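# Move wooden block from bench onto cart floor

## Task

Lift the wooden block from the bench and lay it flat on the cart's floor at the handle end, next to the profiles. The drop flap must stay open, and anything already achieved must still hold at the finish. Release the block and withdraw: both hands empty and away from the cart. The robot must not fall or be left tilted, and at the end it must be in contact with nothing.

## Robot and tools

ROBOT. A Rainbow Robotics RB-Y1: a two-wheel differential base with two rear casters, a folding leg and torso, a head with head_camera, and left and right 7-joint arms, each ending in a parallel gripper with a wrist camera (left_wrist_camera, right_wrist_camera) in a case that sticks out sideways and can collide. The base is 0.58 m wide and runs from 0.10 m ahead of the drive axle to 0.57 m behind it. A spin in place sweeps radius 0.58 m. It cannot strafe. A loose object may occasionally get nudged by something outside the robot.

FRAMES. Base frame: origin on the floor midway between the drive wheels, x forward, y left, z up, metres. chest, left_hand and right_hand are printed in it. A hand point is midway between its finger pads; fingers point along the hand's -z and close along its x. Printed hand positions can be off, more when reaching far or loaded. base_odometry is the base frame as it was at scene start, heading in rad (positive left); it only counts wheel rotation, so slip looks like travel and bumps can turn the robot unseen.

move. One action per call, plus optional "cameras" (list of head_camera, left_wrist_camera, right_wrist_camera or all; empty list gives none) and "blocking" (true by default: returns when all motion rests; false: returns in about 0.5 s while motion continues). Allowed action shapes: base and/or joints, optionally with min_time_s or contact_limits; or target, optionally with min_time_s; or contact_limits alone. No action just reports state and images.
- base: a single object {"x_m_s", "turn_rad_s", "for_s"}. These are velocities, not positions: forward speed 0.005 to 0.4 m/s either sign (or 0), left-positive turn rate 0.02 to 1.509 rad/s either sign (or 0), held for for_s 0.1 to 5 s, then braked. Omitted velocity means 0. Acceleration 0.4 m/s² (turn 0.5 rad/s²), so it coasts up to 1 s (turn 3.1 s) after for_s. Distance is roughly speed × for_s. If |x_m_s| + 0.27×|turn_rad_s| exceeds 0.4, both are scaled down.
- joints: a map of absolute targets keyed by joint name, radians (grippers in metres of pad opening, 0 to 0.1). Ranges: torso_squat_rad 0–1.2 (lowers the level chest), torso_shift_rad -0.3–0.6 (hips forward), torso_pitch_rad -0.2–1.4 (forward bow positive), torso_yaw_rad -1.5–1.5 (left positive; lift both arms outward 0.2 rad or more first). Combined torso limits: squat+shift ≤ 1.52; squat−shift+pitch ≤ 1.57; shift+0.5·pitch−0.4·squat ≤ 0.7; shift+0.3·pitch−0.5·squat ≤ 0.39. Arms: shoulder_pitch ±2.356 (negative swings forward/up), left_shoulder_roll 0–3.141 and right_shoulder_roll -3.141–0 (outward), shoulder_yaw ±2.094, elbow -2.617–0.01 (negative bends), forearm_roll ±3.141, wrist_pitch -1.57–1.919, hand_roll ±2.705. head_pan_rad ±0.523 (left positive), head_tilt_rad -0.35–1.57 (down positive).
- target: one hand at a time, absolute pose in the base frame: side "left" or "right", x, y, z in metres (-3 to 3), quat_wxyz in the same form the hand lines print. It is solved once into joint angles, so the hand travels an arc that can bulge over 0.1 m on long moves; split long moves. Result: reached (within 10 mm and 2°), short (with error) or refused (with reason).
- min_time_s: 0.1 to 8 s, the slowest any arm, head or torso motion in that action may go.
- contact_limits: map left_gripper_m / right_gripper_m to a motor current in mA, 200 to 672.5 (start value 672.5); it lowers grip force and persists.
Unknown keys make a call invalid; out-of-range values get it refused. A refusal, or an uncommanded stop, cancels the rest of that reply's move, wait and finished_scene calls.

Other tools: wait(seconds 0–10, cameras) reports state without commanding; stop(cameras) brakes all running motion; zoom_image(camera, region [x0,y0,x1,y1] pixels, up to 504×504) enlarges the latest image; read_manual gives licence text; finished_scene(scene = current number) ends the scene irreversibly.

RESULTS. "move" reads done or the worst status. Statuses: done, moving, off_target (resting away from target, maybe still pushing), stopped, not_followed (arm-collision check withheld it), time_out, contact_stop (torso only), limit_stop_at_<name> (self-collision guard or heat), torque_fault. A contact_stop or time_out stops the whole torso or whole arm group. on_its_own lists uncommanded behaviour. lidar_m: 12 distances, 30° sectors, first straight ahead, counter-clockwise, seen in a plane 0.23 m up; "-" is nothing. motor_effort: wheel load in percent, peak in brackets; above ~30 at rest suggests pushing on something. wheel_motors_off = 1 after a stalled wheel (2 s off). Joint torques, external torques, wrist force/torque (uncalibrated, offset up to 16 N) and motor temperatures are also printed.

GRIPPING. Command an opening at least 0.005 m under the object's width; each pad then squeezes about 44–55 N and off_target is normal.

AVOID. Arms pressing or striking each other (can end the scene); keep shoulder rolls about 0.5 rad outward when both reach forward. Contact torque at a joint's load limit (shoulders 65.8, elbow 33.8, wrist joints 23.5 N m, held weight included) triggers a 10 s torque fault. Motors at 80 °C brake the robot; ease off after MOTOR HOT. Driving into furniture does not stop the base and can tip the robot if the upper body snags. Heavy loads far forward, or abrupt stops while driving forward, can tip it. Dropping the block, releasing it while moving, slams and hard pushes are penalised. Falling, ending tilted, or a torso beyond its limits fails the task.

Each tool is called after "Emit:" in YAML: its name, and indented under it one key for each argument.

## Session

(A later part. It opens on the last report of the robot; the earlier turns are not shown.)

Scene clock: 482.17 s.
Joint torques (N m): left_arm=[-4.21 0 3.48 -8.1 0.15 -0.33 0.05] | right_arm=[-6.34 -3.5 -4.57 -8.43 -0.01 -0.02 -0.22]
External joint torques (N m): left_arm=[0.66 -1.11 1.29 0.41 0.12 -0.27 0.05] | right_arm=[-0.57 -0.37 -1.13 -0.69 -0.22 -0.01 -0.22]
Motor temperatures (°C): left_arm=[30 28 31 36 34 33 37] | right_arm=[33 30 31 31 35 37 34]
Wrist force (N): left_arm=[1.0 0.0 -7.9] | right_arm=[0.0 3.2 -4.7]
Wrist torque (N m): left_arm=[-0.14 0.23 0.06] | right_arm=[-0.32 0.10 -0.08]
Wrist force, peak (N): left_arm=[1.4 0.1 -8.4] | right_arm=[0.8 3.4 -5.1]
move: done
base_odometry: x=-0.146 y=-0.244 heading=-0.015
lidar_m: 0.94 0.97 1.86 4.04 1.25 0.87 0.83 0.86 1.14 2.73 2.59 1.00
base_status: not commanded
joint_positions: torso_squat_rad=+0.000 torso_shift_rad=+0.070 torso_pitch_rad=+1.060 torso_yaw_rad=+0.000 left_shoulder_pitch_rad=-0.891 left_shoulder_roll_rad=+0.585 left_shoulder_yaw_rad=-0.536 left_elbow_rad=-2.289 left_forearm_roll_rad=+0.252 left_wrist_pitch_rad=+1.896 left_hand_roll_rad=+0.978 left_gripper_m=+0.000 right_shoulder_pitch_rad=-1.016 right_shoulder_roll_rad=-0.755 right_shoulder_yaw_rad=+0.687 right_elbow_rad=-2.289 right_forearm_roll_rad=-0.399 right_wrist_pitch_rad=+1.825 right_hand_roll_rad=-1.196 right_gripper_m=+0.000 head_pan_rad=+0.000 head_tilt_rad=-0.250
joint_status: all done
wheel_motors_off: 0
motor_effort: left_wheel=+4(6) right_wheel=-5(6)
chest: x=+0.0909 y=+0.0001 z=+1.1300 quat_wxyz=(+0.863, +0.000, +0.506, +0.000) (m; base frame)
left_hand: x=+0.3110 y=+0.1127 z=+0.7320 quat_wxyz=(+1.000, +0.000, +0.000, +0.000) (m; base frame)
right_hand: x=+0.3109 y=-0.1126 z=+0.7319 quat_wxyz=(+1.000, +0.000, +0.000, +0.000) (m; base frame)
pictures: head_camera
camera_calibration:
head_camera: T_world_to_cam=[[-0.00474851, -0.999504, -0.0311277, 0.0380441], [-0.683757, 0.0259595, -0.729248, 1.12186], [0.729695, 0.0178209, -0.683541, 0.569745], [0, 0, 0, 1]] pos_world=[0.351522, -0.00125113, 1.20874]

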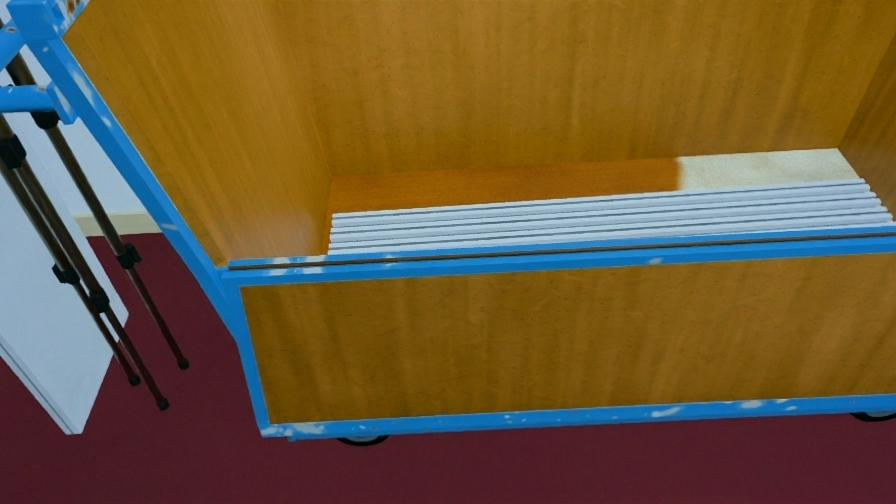

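Emit:
move:
  joints: {"left_shoulder_pitch_rad":-0.923,"left_shoulder_roll_rad":0.55,"left_shoulder_yaw_rad":-0.658,"left_elbow_rad":-1.311,"left_forearm_roll_rad":0.092,"left_wrist_pitch_rad":1.045,"left_hand_roll_rad":0.921,"right_shoulder_pitch_rad":-1.009,"right_shoulder_roll_rad":-0.64,"right_shoulder_yaw_rad":0.84,"right_elbow_rad":-1.311,"right_forearm_roll_rad":-0.18,"right_wrist_pitch_rad":1.026,"right_hand_roll_rad":-1.076}
  cameras: []

Emit:
move:
  target: {"side":"left","x":0.213,"y":0.16,"z":0.433,"quat_wxyz":[1,0,0,0]}
  cameras: []

Emit:
move:
  target: {"side":"right","x":0.213,"y":-0.16,"z":0.433,"quat_wxyz":[1,0,0,0]}
  cameras: []

Emit:
move:
  joints: {"torso_squat_rad":0.9,"torso_shift_rad":0.46,"head_tilt_rad":0.2}
  cameras: ["all"]

Scene clock: 491.57 s.
Joint torques (N m): left_arm=[-4.09 1.13 2.14 -6 -0.37 0.06 -0.25] | right_arm=[-4.63 -2.39 -1.99 -5.66 0.34 0.53 0.04]
External joint torques (N m): left_arm=[-0.15 -1.49 0.24 0.16 -0.21 -0.04 -0.25] | right_arm=[-0.06 1.54 0.4 -0.28 0 0.35 0.04]
Motor temperatures (°C): left_arm=[30 28 31 36 34 33 37] | right_arm=[33 30 31 31 35 37 34]
Wrist force (N): left_arm=[0.6 -1.0 -7.5] | right_arm=[0.2 3.6 -4.9]
Wrist torque (N m): left_arm=[-0.06 0.15 0.06] | right_arm=[-0.34 0.14 -0.10]
Wrist force, peak (N): left_arm=[0.7 -0.5 -8.6] | right_arm=[0.5 3.7 -5.7]
move: done
base_odometry: x=-0.146 y=-0.244 heading=-0.015
lidar_m: 0.93 0.95 1.86 4.04 1.24 0.88 0.83 0.86 1.14 2.73 2.59 0.99
base_status: not commanded
joint_positions: torso_squat_rad=+0.000 torso_shift_rad=+0.070 torso_pitch_rad=+1.060 torso_yaw_rad=+0.000 left_shoulder_pitch_rad=-0.923 left_shoulder_roll_rad=+0.550 left_shoulder_yaw_rad=-0.658 left_elbow_rad=-1.311 left_forearm_roll_rad=+0.092 left_wrist_pitch_rad=+1.045 left_hand_roll_rad=+0.921 left_gripper_m=+0.000 right_shoulder_pitch_rad=-1.009 right_shoulder_roll_rad=-0.640 right_shoulder_yaw_rad=+0.840 right_elbow_rad=-1.311 right_forearm_roll_rad=-0.180 right_wrist_pitch_rad=+1.026 right_hand_roll_rad=-1.076 right_gripper_m=+0.000 head_pan_rad=+0.000 head_tilt_rad=-0.250
joint_status: all done
wheel_motors_off: 0
motor_effort: left_wheel=+7(7) right_wheel=-7(8)
chest: x=+0.0909 y=+0.0001 z=+1.1301 quat_wxyz=(+0.863, +0.000, +0.506, +0.000) (m; base frame)
left_hand: x=+0.3052 y=+0.1920 z=+0.5055 quat_wxyz=(+0.997, +0.067, -0.019, -0.011) (m; base frame)
right_hand: x=+0.3073 y=-0.1926 z=+0.5059 quat_wxyz=(+0.998, -0.066, -0.020, +0.005) (m; base frame)
pictures: none
No camera images: "cameras" was empty.

Scene clock: 492.70 s.
Joint torques (N m): left_arm=[-1.72 -0.35 0.54 -3.34 -0.35 -0.12 0.11] | right_arm=[-4.43 -2.78 -1.98 -5.47 0.32 0.35 -0.07]
External joint torques (N m): left_arm=[-0.6 -0.32 0.33 0.51 -0.37 -0.06 0.11] | right_arm=[0.14 1.14 0.41 -0.09 -0.02 0.17 -0.07]
Motor temperatures (°C): left_arm=[30 28 31 36 34 33 37] | right_arm=[33 30 31 31 35 37 34]
Wrist force (N): left_arm=[1.4 -0.2 -7.9] | right_arm=[-0.3 3.9 -5.0]
Wrist torque (N m): left_arm=[-0.14 0.32 0.09] | right_arm=[-0.38 0.07 -0.08]
Wrist force, peak (N): left_arm=[1.3 -0.2 -8.6] | right_arm=[-0.2 4.2 -5.1]
move: done
base_odometry: x=-0.146 y=-0.244 heading=-0.015
lidar_m: 0.94 0.97 1.84 4.06 1.25 0.88 0.83 0.87 1.15 2.73 2.57 1.00
base_status: not commanded
joint_positions: torso_squat_rad=+0.000 torso_shift_rad=+0.070 torso_pitch_rad=+1.060 torso_yaw_rad=+0.000 left_shoulder_pitch_rad=-0.914 left_shoulder_roll_rad=+0.363 left_shoulder_yaw_rad=-0.718 left_elbow_rad=-0.838 left_forearm_roll_rad=+0.045 left_wrist_pitch_rad=+0.589 left_hand_roll_rad=+0.978 left_gripper_m=+0.000 right_shoulder_pitch_rad=-1.009 right_shoulder_roll_rad=-0.640 right_shoulder_yaw_rad=+0.840 right_elbow_rad=-1.311 right_forearm_roll_rad=-0.180 right_wrist_pitch_rad=+1.026 right_hand_roll_rad=-1.076 right_gripper_m=+0.000 head_pan_rad=+0.000 head_tilt_rad=-0.250
joint_status: all done
wheel_motors_off: 0
motor_effort: left_wheel=+7(12) right_wheel=-6(7)
chest: x=+0.0909 y=+0.0001 z=+1.1301 quat_wxyz=(+0.863, +0.000, +0.506, +0.000) (m; base frame)
left_hand: x=+0.2129 y=+0.1599 z=+0.4336 quat_wxyz=(+1.000, +0.000, +0.000, +0.000) (m; base frame)
left_hand_status: reached (checked arc, planned for 0.8 s): 1 mm and 0.0 deg off.
right_hand: x=+0.3072 y=-0.1926 z=+0.5059 quat_wxyz=(+0.998, -0.066, -0.020, +0.005) (m; base frame)
pictures: none
No camera images: "cameras" was empty.

Scene clock: 493.87 s.
Joint torques (N m): left_arm=[-1.27 -0.76 0.47 -3.44 -0.28 -0.12 0.12] | right_arm=[-1.28 -0.83 -0.25 -3.31 0.14 0.36 -0.14]
External joint torques (N m): left_arm=[-0.15 -0.71 0.26 0.42 -0.3 -0.06 0.12] | right_arm=[0.28 -0.03 0.24 0.17 0.02 0.37 -0.14]
Motor temperatures (°C): left_arm=[30 28 31 36 34 33 37] | right_arm=[33 30 31 31 35 37 34]
Wrist force (N): left_arm=[1.0 -0.3 -7.1] | right_arm=[0.1 2.9 -4.3]
Wrist torque (N m): left_arm=[-0.13 0.22 0.09] | right_arm=[-0.29 0.11 -0.08]
Wrist force, peak (N): left_arm=[0.8 -0.1 -8.3] | right_arm=[0.0 4.6 -4.7]
move: done
base_odometry: x=-0.146 y=-0.244 heading=-0.015
lidar_m: 0.94 0.97 1.86 4.05 1.25 0.87 0.83 0.86 1.14 2.74 2.58 1.00
base_status: not commanded
joint_positions: torso_squat_rad=+0.000 torso_shift_rad=+0.070 torso_pitch_rad=+1.060 torso_yaw_rad=+0.000 left_shoulder_pitch_rad=-0.914 left_shoulder_roll_rad=+0.363 left_shoulder_yaw_rad=-0.718 left_elbow_rad=-0.838 left_forearm_roll_rad=+0.045 left_wrist_pitch_rad=+0.590 left_hand_roll_rad=+0.978 left_gripper_m=+0.000 right_shoulder_pitch_rad=-0.971 right_shoulder_roll_rad=-0.418 right_shoulder_yaw_rad=+0.907 right_elbow_rad=-0.838 right_forearm_roll_rad=-0.101 right_wrist_pitch_rad=+0.583 right_hand_roll_rad=-1.131 right_gripper_m=+0.000 head_pan_rad=+0.000 head_tilt_rad=-0.250
joint_status: all done
wheel_motors_off: 0
motor_effort: left_wheel=+7(8) right_wheel=-3(7)
chest: x=+0.0909 y=+0.0001 z=+1.1301 quat_wxyz=(+0.863, +0.000, +0.506, +0.000) (m; base frame)
left_hand: x=+0.2130 y=+0.1600 z=+0.4336 quat_wxyz=(+1.000, +0.000, +0.000, +0.000) (m; base frame)
right_hand: x=+0.2130 y=-0.1599 z=+0.4336 quat_wxyz=(+1.000, +0.000, +0.000, +0.000) (m; base frame)
right_hand_status: reached (checked arc, planned for 0.8 s): 1 mm and 0.0 deg off.
pictures: none
No camera images: "cameras" was empty.

Scene clock: 497.70 s.
Joint torques (N m): left_arm=[-1.33 -0.66 0.39 -3.4 -0.28 -0.03 0.13] | right_arm=[-1.5 -1.12 -0.3 -3.11 0.04 0.07 -0.12]
External joint torques (N m): left_arm=[-0.22 -0.6 0.18 0.46 -0.3 0.03 0.13] | right_arm=[0.05 -0.32 0.19 0.36 -0.08 0.08 -0.12]
Motor temperatures (°C): left_arm=[30 28 31 36 34 33 37] | right_arm=[33 30 31 31 35 37 34]
Wrist force (N): left_arm=[0.5 -1.0 -7.9] | right_arm=[0.3 3.0 -4.5]
Wrist torque (N m): left_arm=[0.00 0.11 0.09] | right_arm=[-0.27 0.16 -0.08]
Wrist force, peak (N): left_arm=[1.6 0.2 -8.8] | right_arm=[0.3 3.2 -5.1]
move: done
base_odometry: x=-0.146 y=-0.244 heading=-0.015
lidar_m: 0.95 0.98 1.85 4.06 1.25 0.87 0.83 0.86 1.14 2.74 2.61 1.00
base_status: not commanded
joint_positions: torso_squat_rad=+0.900 torso_shift_rad=+0.460 torso_pitch_rad=+1.060 torso_yaw_rad=+0.000 left_shoulder_pitch_rad=-0.914 left_shoulder_roll_rad=+0.363 left_shoulder_yaw_rad=-0.718 left_elbow_rad=-0.838 left_forearm_roll_rad=+0.045 left_wrist_pitch_rad=+0.590 left_hand_roll_rad=+0.978 left_gripper_m=+0.000 right_shoulder_pitch_rad=-0.971 right_shoulder_roll_rad=-0.418 right_shoulder_yaw_rad=+0.907 right_elbow_rad=-0.838 right_forearm_roll_rad=-0.101 right_wrist_pitch_rad=+0.583 right_hand_roll_rad=-1.131 right_gripper_m=+0.000 head_pan_rad=+0.000 head_tilt_rad=+0.200
joint_status: all done
wheel_motors_off: 0
motor_effort: left_wheel=+2(9) right_wheel=-2(6)
chest: x=+0.2351 y=+0.0001 z=+0.8217 quat_wxyz=(+0.863, +0.000, +0.506, +0.000) (m; base frame)
left_hand: x=+0.3572 y=+0.1600 z=+0.1251 quat_wxyz=(+1.000, +0.000, +0.000, +0.000) (m; base frame)
right_hand: x=+0.3571 y=-0.1600 z=+0.1252 quat_wxyz=(+1.000, +0.000, +0.000, +0.000) (m; base frame)
pictures: head_camera, left_wrist_camera, right_wrist_camera
camera_calibration:
head_camera: T_world_to_cam=[[-0.0179114, -0.999502, -0.0259984, 0.0300517], [-0.932878, 0.026062, -0.359249, 0.767242], [0.359748, 0.0178187, -0.932879, 0.633698], [0, 0, 0, 1]] pos_world=[0.488309, -0.00125082, 0.867576]
left_wrist_camera: T_world_to_cam=[[0.999598, 0.0269703, -0.0087767, -0.36084], [0.0279877, -0.887834, 0.459312, 0.1036], [0.00459555, -0.459373, -0.888232, 0.25545], [0, 0, 0, 1]] pos_world=[0.356622, 0.219058, 0.176147]
right_wrist_camera: T_world_to_cam=[[-0.999236, -0.0288767, -0.0263252, 0.354306], [-0.0382403, 0.861192, 0.506839, 0.115037], [0.00803525, 0.507458, -0.861639, 0.25835], [0, 0, 0, 1]] pos_world=[0.356358, -0.219939, 0.173626]

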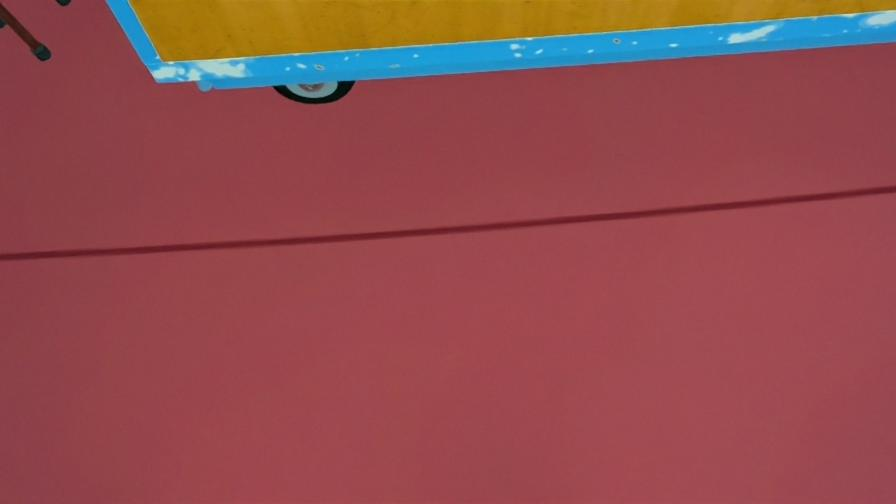

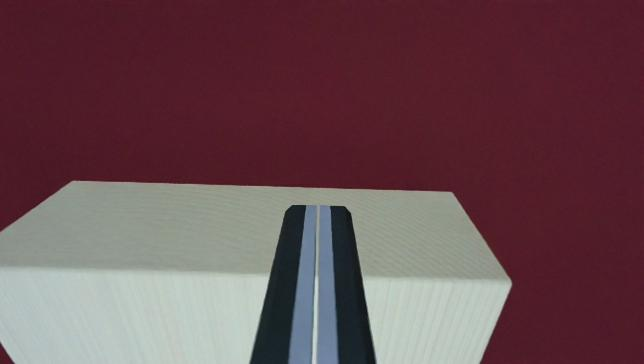

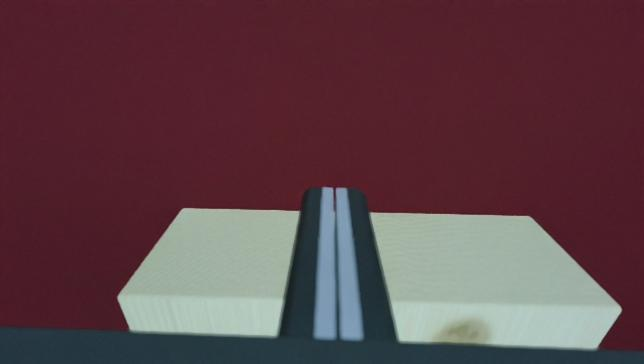

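Emit:
move:
  joints: {"torso_squat_rad":1.0,"torso_shift_rad":0.495}
  cameras: []

Emit:
move:
  target: {"side":"left","x":0.339,"y":0.14,"z":0.064,"quat_wxyz":[1,0,0,0]}
  cameras: ["left_wrist_camera"]

Emit:
move:
  target: {"side":"right","x":0.339,"y":-0.135,"z":0.064,"quat_wxyz":[1,0,0,0]}
  cameras: ["left_wrist_camera","right_wrist_camera"]

Scene clock: 502.53 s.
Joint torques (N m): left_arm=[-1.31 -0.52 0.62 -3.43 -0.17 -0.14 0.07] | right_arm=[-1.38 -1.1 -0.61 -3.17 0.1 0.19 -0.12]
External joint torques (N m): left_arm=[-0.2 -0.47 0.41 0.43 -0.19 -0.08 0.07] | right_arm=[0.16 -0.3 -0.12 0.31 -0.02 0.19 -0.12]
Motor temperatures (°C): left_arm=[30 28 31 36 34 33 37] | right_arm=[33 30 31 31 35 37 34]
Wrist force (N): left_arm=[0.8 -0.2 -8.6] | right_arm=[0.3 3.3 -4.9]
Wrist torque (N m): left_arm=[-0.12 0.23 0.10] | right_arm=[-0.36 0.15 -0.07]
Wrist force, peak (N): left_arm=[1.0 0.1 -8.6] | right_arm=[0.4 3.7 -4.9]
move: done
base_odometry: x=-0.146 y=-0.244 heading=-0.015
lidar_m: 0.94 0.97 1.87 4.04 1.25 0.88 0.83 0.87 1.13 2.72 2.61 0.99
base_status: not commanded
joint_positions: torso_squat_rad=+1.000 torso_shift_rad=+0.495 torso_pitch_rad=+1.060 torso_yaw_rad=+0.000 left_shoulder_pitch_rad=-0.914 left_shoulder_roll_rad=+0.363 left_shoulder_yaw_rad=-0.718 left_elbow_rad=-0.838 left_forearm_roll_rad=+0.045 left_wrist_pitch_rad=+0.590 left_hand_roll_rad=+0.978 left_gripper_m=+0.000 right_shoulder_pitch_rad=-0.971 right_shoulder_roll_rad=-0.418 right_shoulder_yaw_rad=+0.907 right_elbow_rad=-0.838 right_forearm_roll_rad=-0.101 right_wrist_pitch_rad=+0.583 right_hand_roll_rad=-1.131 right_gripper_m=+0.000 head_pan_rad=+0.000 head_tilt_rad=+0.200
joint_status: all done
wheel_motors_off: 0
motor_effort: left_wheel=+2(4) right_wheel=-1(5)
chest: x=+0.2216 y=+0.0001 z=+0.7646 quat_wxyz=(+0.863, +0.000, +0.506, +0.000) (m; base frame)
left_hand: x=+0.3436 y=+0.1600 z=+0.0681 quat_wxyz=(+1.000, +0.000, +0.000, +0.000) (m; base frame)
right_hand: x=+0.3436 y=-0.1600 z=+0.0681 quat_wxyz=(+1.000, +0.000, +0.000, +0.000) (m; base frame)
pictures: none
No camera images: "cameras" was empty.

Scene clock: 503.27 s.
Joint torques (N m): left_arm=[-1.58 -1.38 -0.01 -2.97 -0.2 -0.33 0.12] | right_arm=[-1.54 -0.87 -0.26 -3.3 0.12 0.23 -0.11]
External joint torques (N m): left_arm=[-0.18 -0.09 0 0.78 -0.22 -0.28 0.12] | right_arm=[0.01 -0.07 0.23 0.18 0 0.23 -0.11]
Motor temperatures (°C): left_arm=[30 28 31 36 34 33 37] | right_arm=[33 30 31 31 35 37 34]
Wrist force (N): left_arm=[1.1 -0.4 -7.1] | right_arm=[0.3 3.4 -4.6]
Wrist torque (N m): left_arm=[-0.11 0.21 0.06] | right_arm=[-0.40 0.13 -0.10]
Wrist force, peak (N): left_arm=[1.5 -0.3 -8.3] | right_arm=[0.1 3.5 -4.8]
move: done
base_odometry: x=-0.146 y=-0.244 heading=-0.015
lidar_m: 0.95 0.98 1.86 4.06 1.25 0.87 0.83 0.87 1.15 2.75 2.59 1.00
base_status: not commanded
joint_positions: torso_squat_rad=+1.000 torso_shift_rad=+0.495 torso_pitch_rad=+1.060 torso_yaw_rad=+0.000 left_shoulder_pitch_rad=-0.943 left_shoulder_roll_rad=+0.300 left_shoulder_yaw_rad=-0.723 left_elbow_rad=-0.762 left_forearm_roll_rad=-0.006 left_wrist_pitch_rad=+0.576 left_hand_roll_rad=+1.020 left_gripper_m=+0.000 right_shoulder_pitch_rad=-0.971 right_shoulder_roll_rad=-0.418 right_shoulder_yaw_rad=+0.907 right_elbow_rad=-0.838 right_forearm_roll_rad=-0.101 right_wrist_pitch_rad=+0.583 right_hand_roll_rad=-1.131 right_gripper_m=+0.000 head_pan_rad=+0.000 head_tilt_rad=+0.200
joint_status: all done
wheel_motors_off: 0
motor_effort: left_wheel=+1(5) right_wheel=-1(3)
chest: x=+0.2216 y=+0.0000 z=+0.7646 quat_wxyz=(+0.863, +0.000, +0.506, +0.000) (m; base frame)
left_hand: x=+0.3389 y=+0.1399 z=+0.0646 quat_wxyz=(+1.000, +0.000, +0.000, +0.000) (m; base frame)
left_hand_status: reached (checked arc, planned for 0.3 s): 1 mm and 0.0 deg off.
right_hand: x=+0.3436 y=-0.1600 z=+0.0681 quat_wxyz=(+1.000, +0.000, +0.000, +0.000) (m; base frame)
pictures: left_wrist_camera
camera_calibration:
left_wrist_camera: T_world_to_cam=[[0.999599, 0.0268235, -0.00905561, -0.342475], [0.0279832, -0.887592, 0.45978, 0.113954], [0.00429522, -0.459849, -0.887987, 0.192731], [0, 0, 0, 1]] pos_world=[0.338321, 0.198958, 0.115648]

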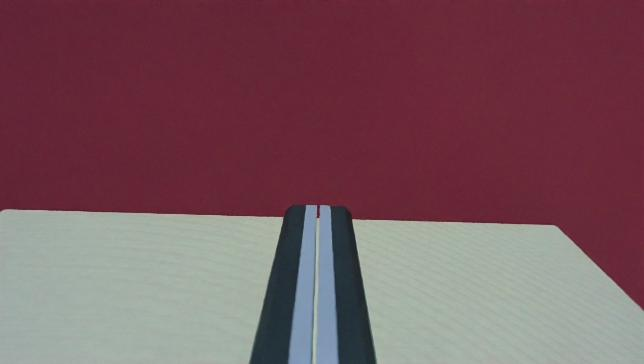

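Scene clock: 503.93 s.
Joint torques (N m): left_arm=[-1.55 -2.03 0.18 -3.26 -0.14 -0.37 0.16] | right_arm=[-2.18 1 0.26 -2.99 0.06 0.13 -0.05]
External joint torques (N m): left_arm=[-0.15 -0.74 0.19 0.49 -0.16 -0.31 0.16] | right_arm=[-0.27 0.25 0.51 0.48 -0.06 0.13 -0.05]
Motor temperatures (°C): left_arm=[30 28 31 36 34 33 37] | right_arm=[33 30 31 31 35 37 34]
Wrist force (N): left_arm=[0.8 0.1 -7.6] | right_arm=[0.3 2.9 -4.6]
Wrist torque (N m): left_arm=[-0.17 0.16 0.04] | right_arm=[-0.32 0.13 -0.04]
Wrist force, peak (N): left_arm=[0.9 -0.3 -8.3] | right_arm=[1.9 3.3 -4.9]
move: done
base_odometry: x=-0.146 y=-0.244 heading=-0.015
lidar_m: 0.96 0.96 1.85 4.06 1.25 0.87 0.82 0.87 1.13 2.72 2.61 1.00
base_status: not commanded
joint_positions: torso_squat_rad=+1.000 torso_shift_rad=+0.495 torso_pitch_rad=+1.060 torso_yaw_rad=+0.000 left_shoulder_pitch_rad=-0.943 left_shoulder_roll_rad=+0.301 left_shoulder_yaw_rad=-0.723 left_elbow_rad=-0.762 left_forearm_roll_rad=-0.006 left_wrist_pitch_rad=+0.576 left_hand_roll_rad=+1.020 left_gripper_m=+0.000 right_shoulder_pitch_rad=-1.000 right_shoulder_roll_rad=-0.338 right_shoulder_yaw_rad=+0.911 right_elbow_rad=-0.755 right_forearm_roll_rad=-0.054 right_wrist_pitch_rad=+0.579 right_hand_roll_rad=-1.169 right_gripper_m=+0.000 head_pan_rad=+0.000 head_tilt_rad=+0.200
joint_status: all done
wheel_motors_off: 0
motor_effort: left_wheel=+1(2) right_wheel=-1(3)
chest: x=+0.2216 y=+0.0000 z=+0.7646 quat_wxyz=(+0.863, +0.000, +0.506, +0.000) (m; base frame)
left_hand: x=+0.3389 y=+0.1400 z=+0.0646 quat_wxyz=(+1.000, +0.000, +0.000, +0.000) (m; base frame)
right_hand: x=+0.3388 y=-0.1350 z=+0.0649 quat_wxyz=(+1.000, +0.000, +0.000, +0.000) (m; base frame)
right_hand_status: reached (checked arc, planned for 0.3 s): 1 mm and 0.0 deg off.
pictures: left_wrist_camera, right_wrist_camera
camera_calibration:
left_wrist_camera: T_world_to_cam=[[0.999599, 0.0268257, -0.00904965, -0.342582], [0.0279833, -0.887695, 0.459581, 0.114172], [0.00429526, -0.45965, -0.88809, 0.192795], [0, 0, 0, 1]] pos_world=[0.338421, 0.199158, 0.115648]
right_wrist_camera: T_world_to_cam=[[-0.999239, -0.0290197, -0.0260713, 0.335094], [-0.0382364, 0.861074, 0.507041, 0.123408], [0.00773513, 0.507652, -0.861528, 0.194031], [0, 0, 0, 1]] pos_world=[0.338057, -0.195039, 0.113327]

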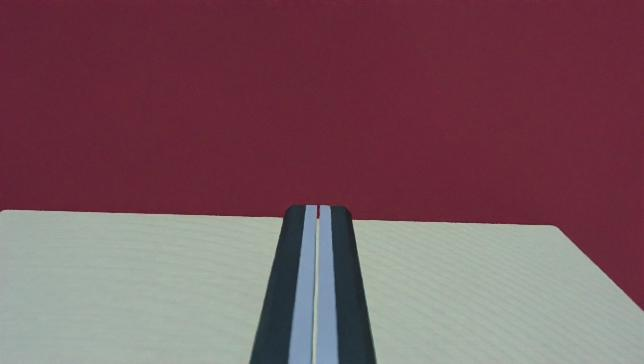

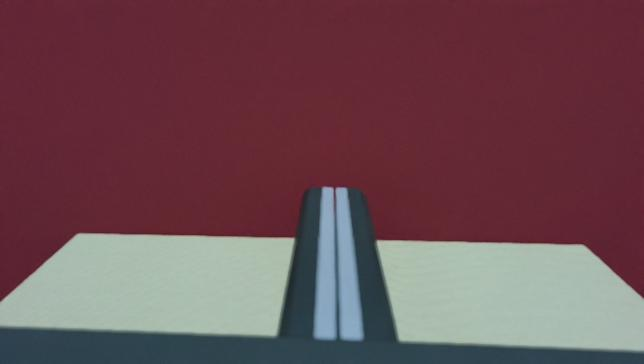

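Emit:
move:
  base: {"x_m_s":-0.05,"for_s":0.1}
  joints: {"torso_squat_rad":1.005}
  cameras: []

Emit:
move:
  joints: {"left_shoulder_pitch_rad":-1.005,"left_shoulder_roll_rad":0.21,"left_shoulder_yaw_rad":-0.725,"left_elbow_rad":-0.667,"left_forearm_roll_rad":-0.053,"left_wrist_pitch_rad":0.587,"left_hand_roll_rad":1.062,"right_shoulder_pitch_rad":-1.051,"right_shoulder_roll_rad":-0.253,"right_shoulder_yaw_rad":0.91,"right_elbow_rad":-0.666,"right_forearm_roll_rad":-0.033,"right_wrist_pitch_rad":0.587,"right_hand_roll_rad":-1.186}
  min_time_s: 2
  cameras: ["left_wrist_camera","right_wrist_camera"]

Scene clock: 508.97 s.
Joint torques (N m): left_arm=[-2 -1.83 0.2 -3.67 -0.18 -0.38 0.07] | right_arm=[-2.64 0.82 0.15 -3.2 0.03 -0.07 -0.02]
External joint torques (N m): left_arm=[-0.58 -0.55 0.2 0.08 -0.2 -0.32 0.07] | right_arm=[-0.71 0.08 0.41 0.27 -0.09 -0.06 -0.02]
Motor temperatures (°C): left_arm=[30 28 31 36 34 33 37] | right_arm=[33 30 31 31 35 37 34]
Wrist force (N): left_arm=[1.0 -0.5 -7.7] | right_arm=[0.1 2.4 -5.3]
Wrist torque (N m): left_arm=[-0.11 0.21 0.10] | right_arm=[-0.26 0.13 -0.08]
Wrist force, peak (N): left_arm=[0.9 0.0 -8.7] | right_arm=[0.1 3.4 -5.4]
move: done
base_odometry: x=-0.150 y=-0.244 heading=-0.015
lidar_m: 0.95 0.98 1.87 4.04 1.24 0.85 0.82 0.85 1.14 2.73 2.62 1.00
base_status: done (sent for 0.1 of 0.1 s)
joint_positions: torso_squat_rad=+1.005 torso_shift_rad=+0.495 torso_pitch_rad=+1.059 torso_yaw_rad=+0.000 left_shoulder_pitch_rad=-0.943 left_shoulder_roll_rad=+0.301 left_shoulder_yaw_rad=-0.723 left_elbow_rad=-0.762 left_forearm_roll_rad=-0.006 left_wrist_pitch_rad=+0.576 left_hand_roll_rad=+1.020 left_gripper_m=+0.000 right_shoulder_pitch_rad=-1.000 right_shoulder_roll_rad=-0.338 right_shoulder_yaw_rad=+0.912 right_elbow_rad=-0.755 right_forearm_roll_rad=-0.054 right_wrist_pitch_rad=+0.579 right_hand_roll_rad=-1.169 right_gripper_m=+0.000 head_pan_rad=+0.000 head_tilt_rad=+0.200
joint_status: all done
wheel_motors_off: 0
motor_effort: left_wheel=+1(23) right_wheel=-1(25)
chest: x=+0.2201 y=+0.0000 z=+0.7622 quat_wxyz=(+0.863, +0.000, +0.505, +0.000) (m; base frame)
left_hand: x=+0.3379 y=+0.1400 z=+0.0623 quat_wxyz=(+1.000, +0.000, +0.000, +0.000) (m; base frame)
right_hand: x=+0.3378 y=-0.1350 z=+0.0626 quat_wxyz=(+1.000, +0.000, +0.000, +0.000) (m; base frame)
pictures: none
No camera images: "cameras" was empty.

Scene clock: 513.40 s.
Joint torques (N m): left_arm=[-6.73 -24.3 -2.52 -12.69 2.33 -7.02 0.11] | right_arm=[-17.59 47.42 0.9 -28.42 -2.24 -13.44 -0.37]
External joint torques (N m): left_arm=[-4.48 -21.88 -2.44 -9.16 2.33 -7.03 0.11] | right_arm=[-14.88 45.43 1.06 -25.05 -2.37 -13.47 -0.37]
Motor temperatures (°C): left_arm=[30 29 31 36 34 34 37] | right_arm=[33 31 31 31 35 38 34]
Wrist force (N): left_arm=[3.7 38.3 23.1] | right_arm=[-3.5 -64.0 36.3]
Wrist torque (N m): left_arm=[-1.19 0.28 0.06] | right_arm=[1.44 0.04 -0.08]
Wrist force, peak (N): left_arm=[-0.2 98.8 63.2] | right_arm=[-9.0 -73.2 54.8]
move: time_out
base_odometry: x=-0.150 y=-0.244 heading=-0.015
lidar_m: 0.96 0.97 1.87 4.04 1.23 0.87 0.82 0.86 1.15 2.73 2.59 1.01
base_status: not commanded
joint_positions: torso_squat_rad=+1.005 torso_shift_rad=+0.494 torso_pitch_rad=+1.058 torso_yaw_rad=-0.001 left_shoulder_pitch_rad=-0.999 left_shoulder_roll_rad=+0.233 left_shoulder_yaw_rad=-0.721 left_elbow_rad=-0.656 left_forearm_roll_rad=-0.055 left_wrist_pitch_rad=+0.595 left_hand_roll_rad=+1.062 left_gripper_m=+0.000 right_shoulder_pitch_rad=-1.047 right_shoulder_roll_rad=-0.264 right_shoulder_yaw_rad=+0.910 right_elbow_rad=-0.660 right_forearm_roll_rad=-0.032 right_wrist_pitch_rad=+0.590 right_hand_roll_rad=-1.186 right_gripper_m=+0.000 head_pan_rad=+0.000 head_tilt_rad=+0.200
joint_status: left_shoulder_roll_rad time_out (moved -0.068 of -0.091); left_elbow_rad time_out (moved +0.106 of +0.095); left_wrist_pitch_rad time_out (moved +0.018 of +0.011); the others done
wheel_motors_off: 0
on_its_own: left_shoulder_roll_rad is held at +0.227, not at your +0.210, since a time_out; left_elbow_rad is held at -0.658, not at your -0.667, since a time_out; left_wrist_pitch_rad is held at +0.593, not at your +0.587, since a time_out
motor_effort: left_wheel=-6(10) right_wheel=+5(8)
chest: x=+0.2195 y=+0.0001 z=+0.7627 quat_wxyz=(+0.863, +0.000, +0.505, +0.000) (m; base frame)
left_hand: x=+0.3407 y=+0.1280 z=+0.0603 quat_wxyz=(+1.000, +0.019, +0.003, +0.000) (m; base frame)
right_hand: x=+0.3414 y=-0.1176 z=+0.0619 quat_wxyz=(+1.000, -0.010, +0.001, +0.000) (m; base frame)
pictures: left_wrist_camera, right_wrist_camera
camera_calibration:
left_wrist_camera: T_world_to_cam=[[0.999543, 0.0269172, -0.0137919, -0.343677], [0.0302273, -0.904562, 0.425269, 0.108817], [-0.0010286, -0.425491, -0.904962, 0.181911], [0, 0, 0, 1]] pos_world=[0.340417, 0.185084, 0.113606]
right_wrist_camera: T_world_to_cam=[[-0.999296, -0.0289869, -0.0237986, 0.337945], [-0.0369288, 0.871259, 0.489433, 0.111867], [0.00654758, 0.489967, -0.871716, 0.181553], [0, 0, 0, 1]] pos_world=[0.340649, -0.176624, 0.111554]

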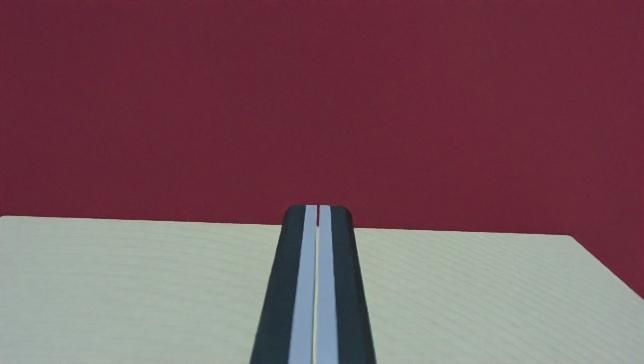

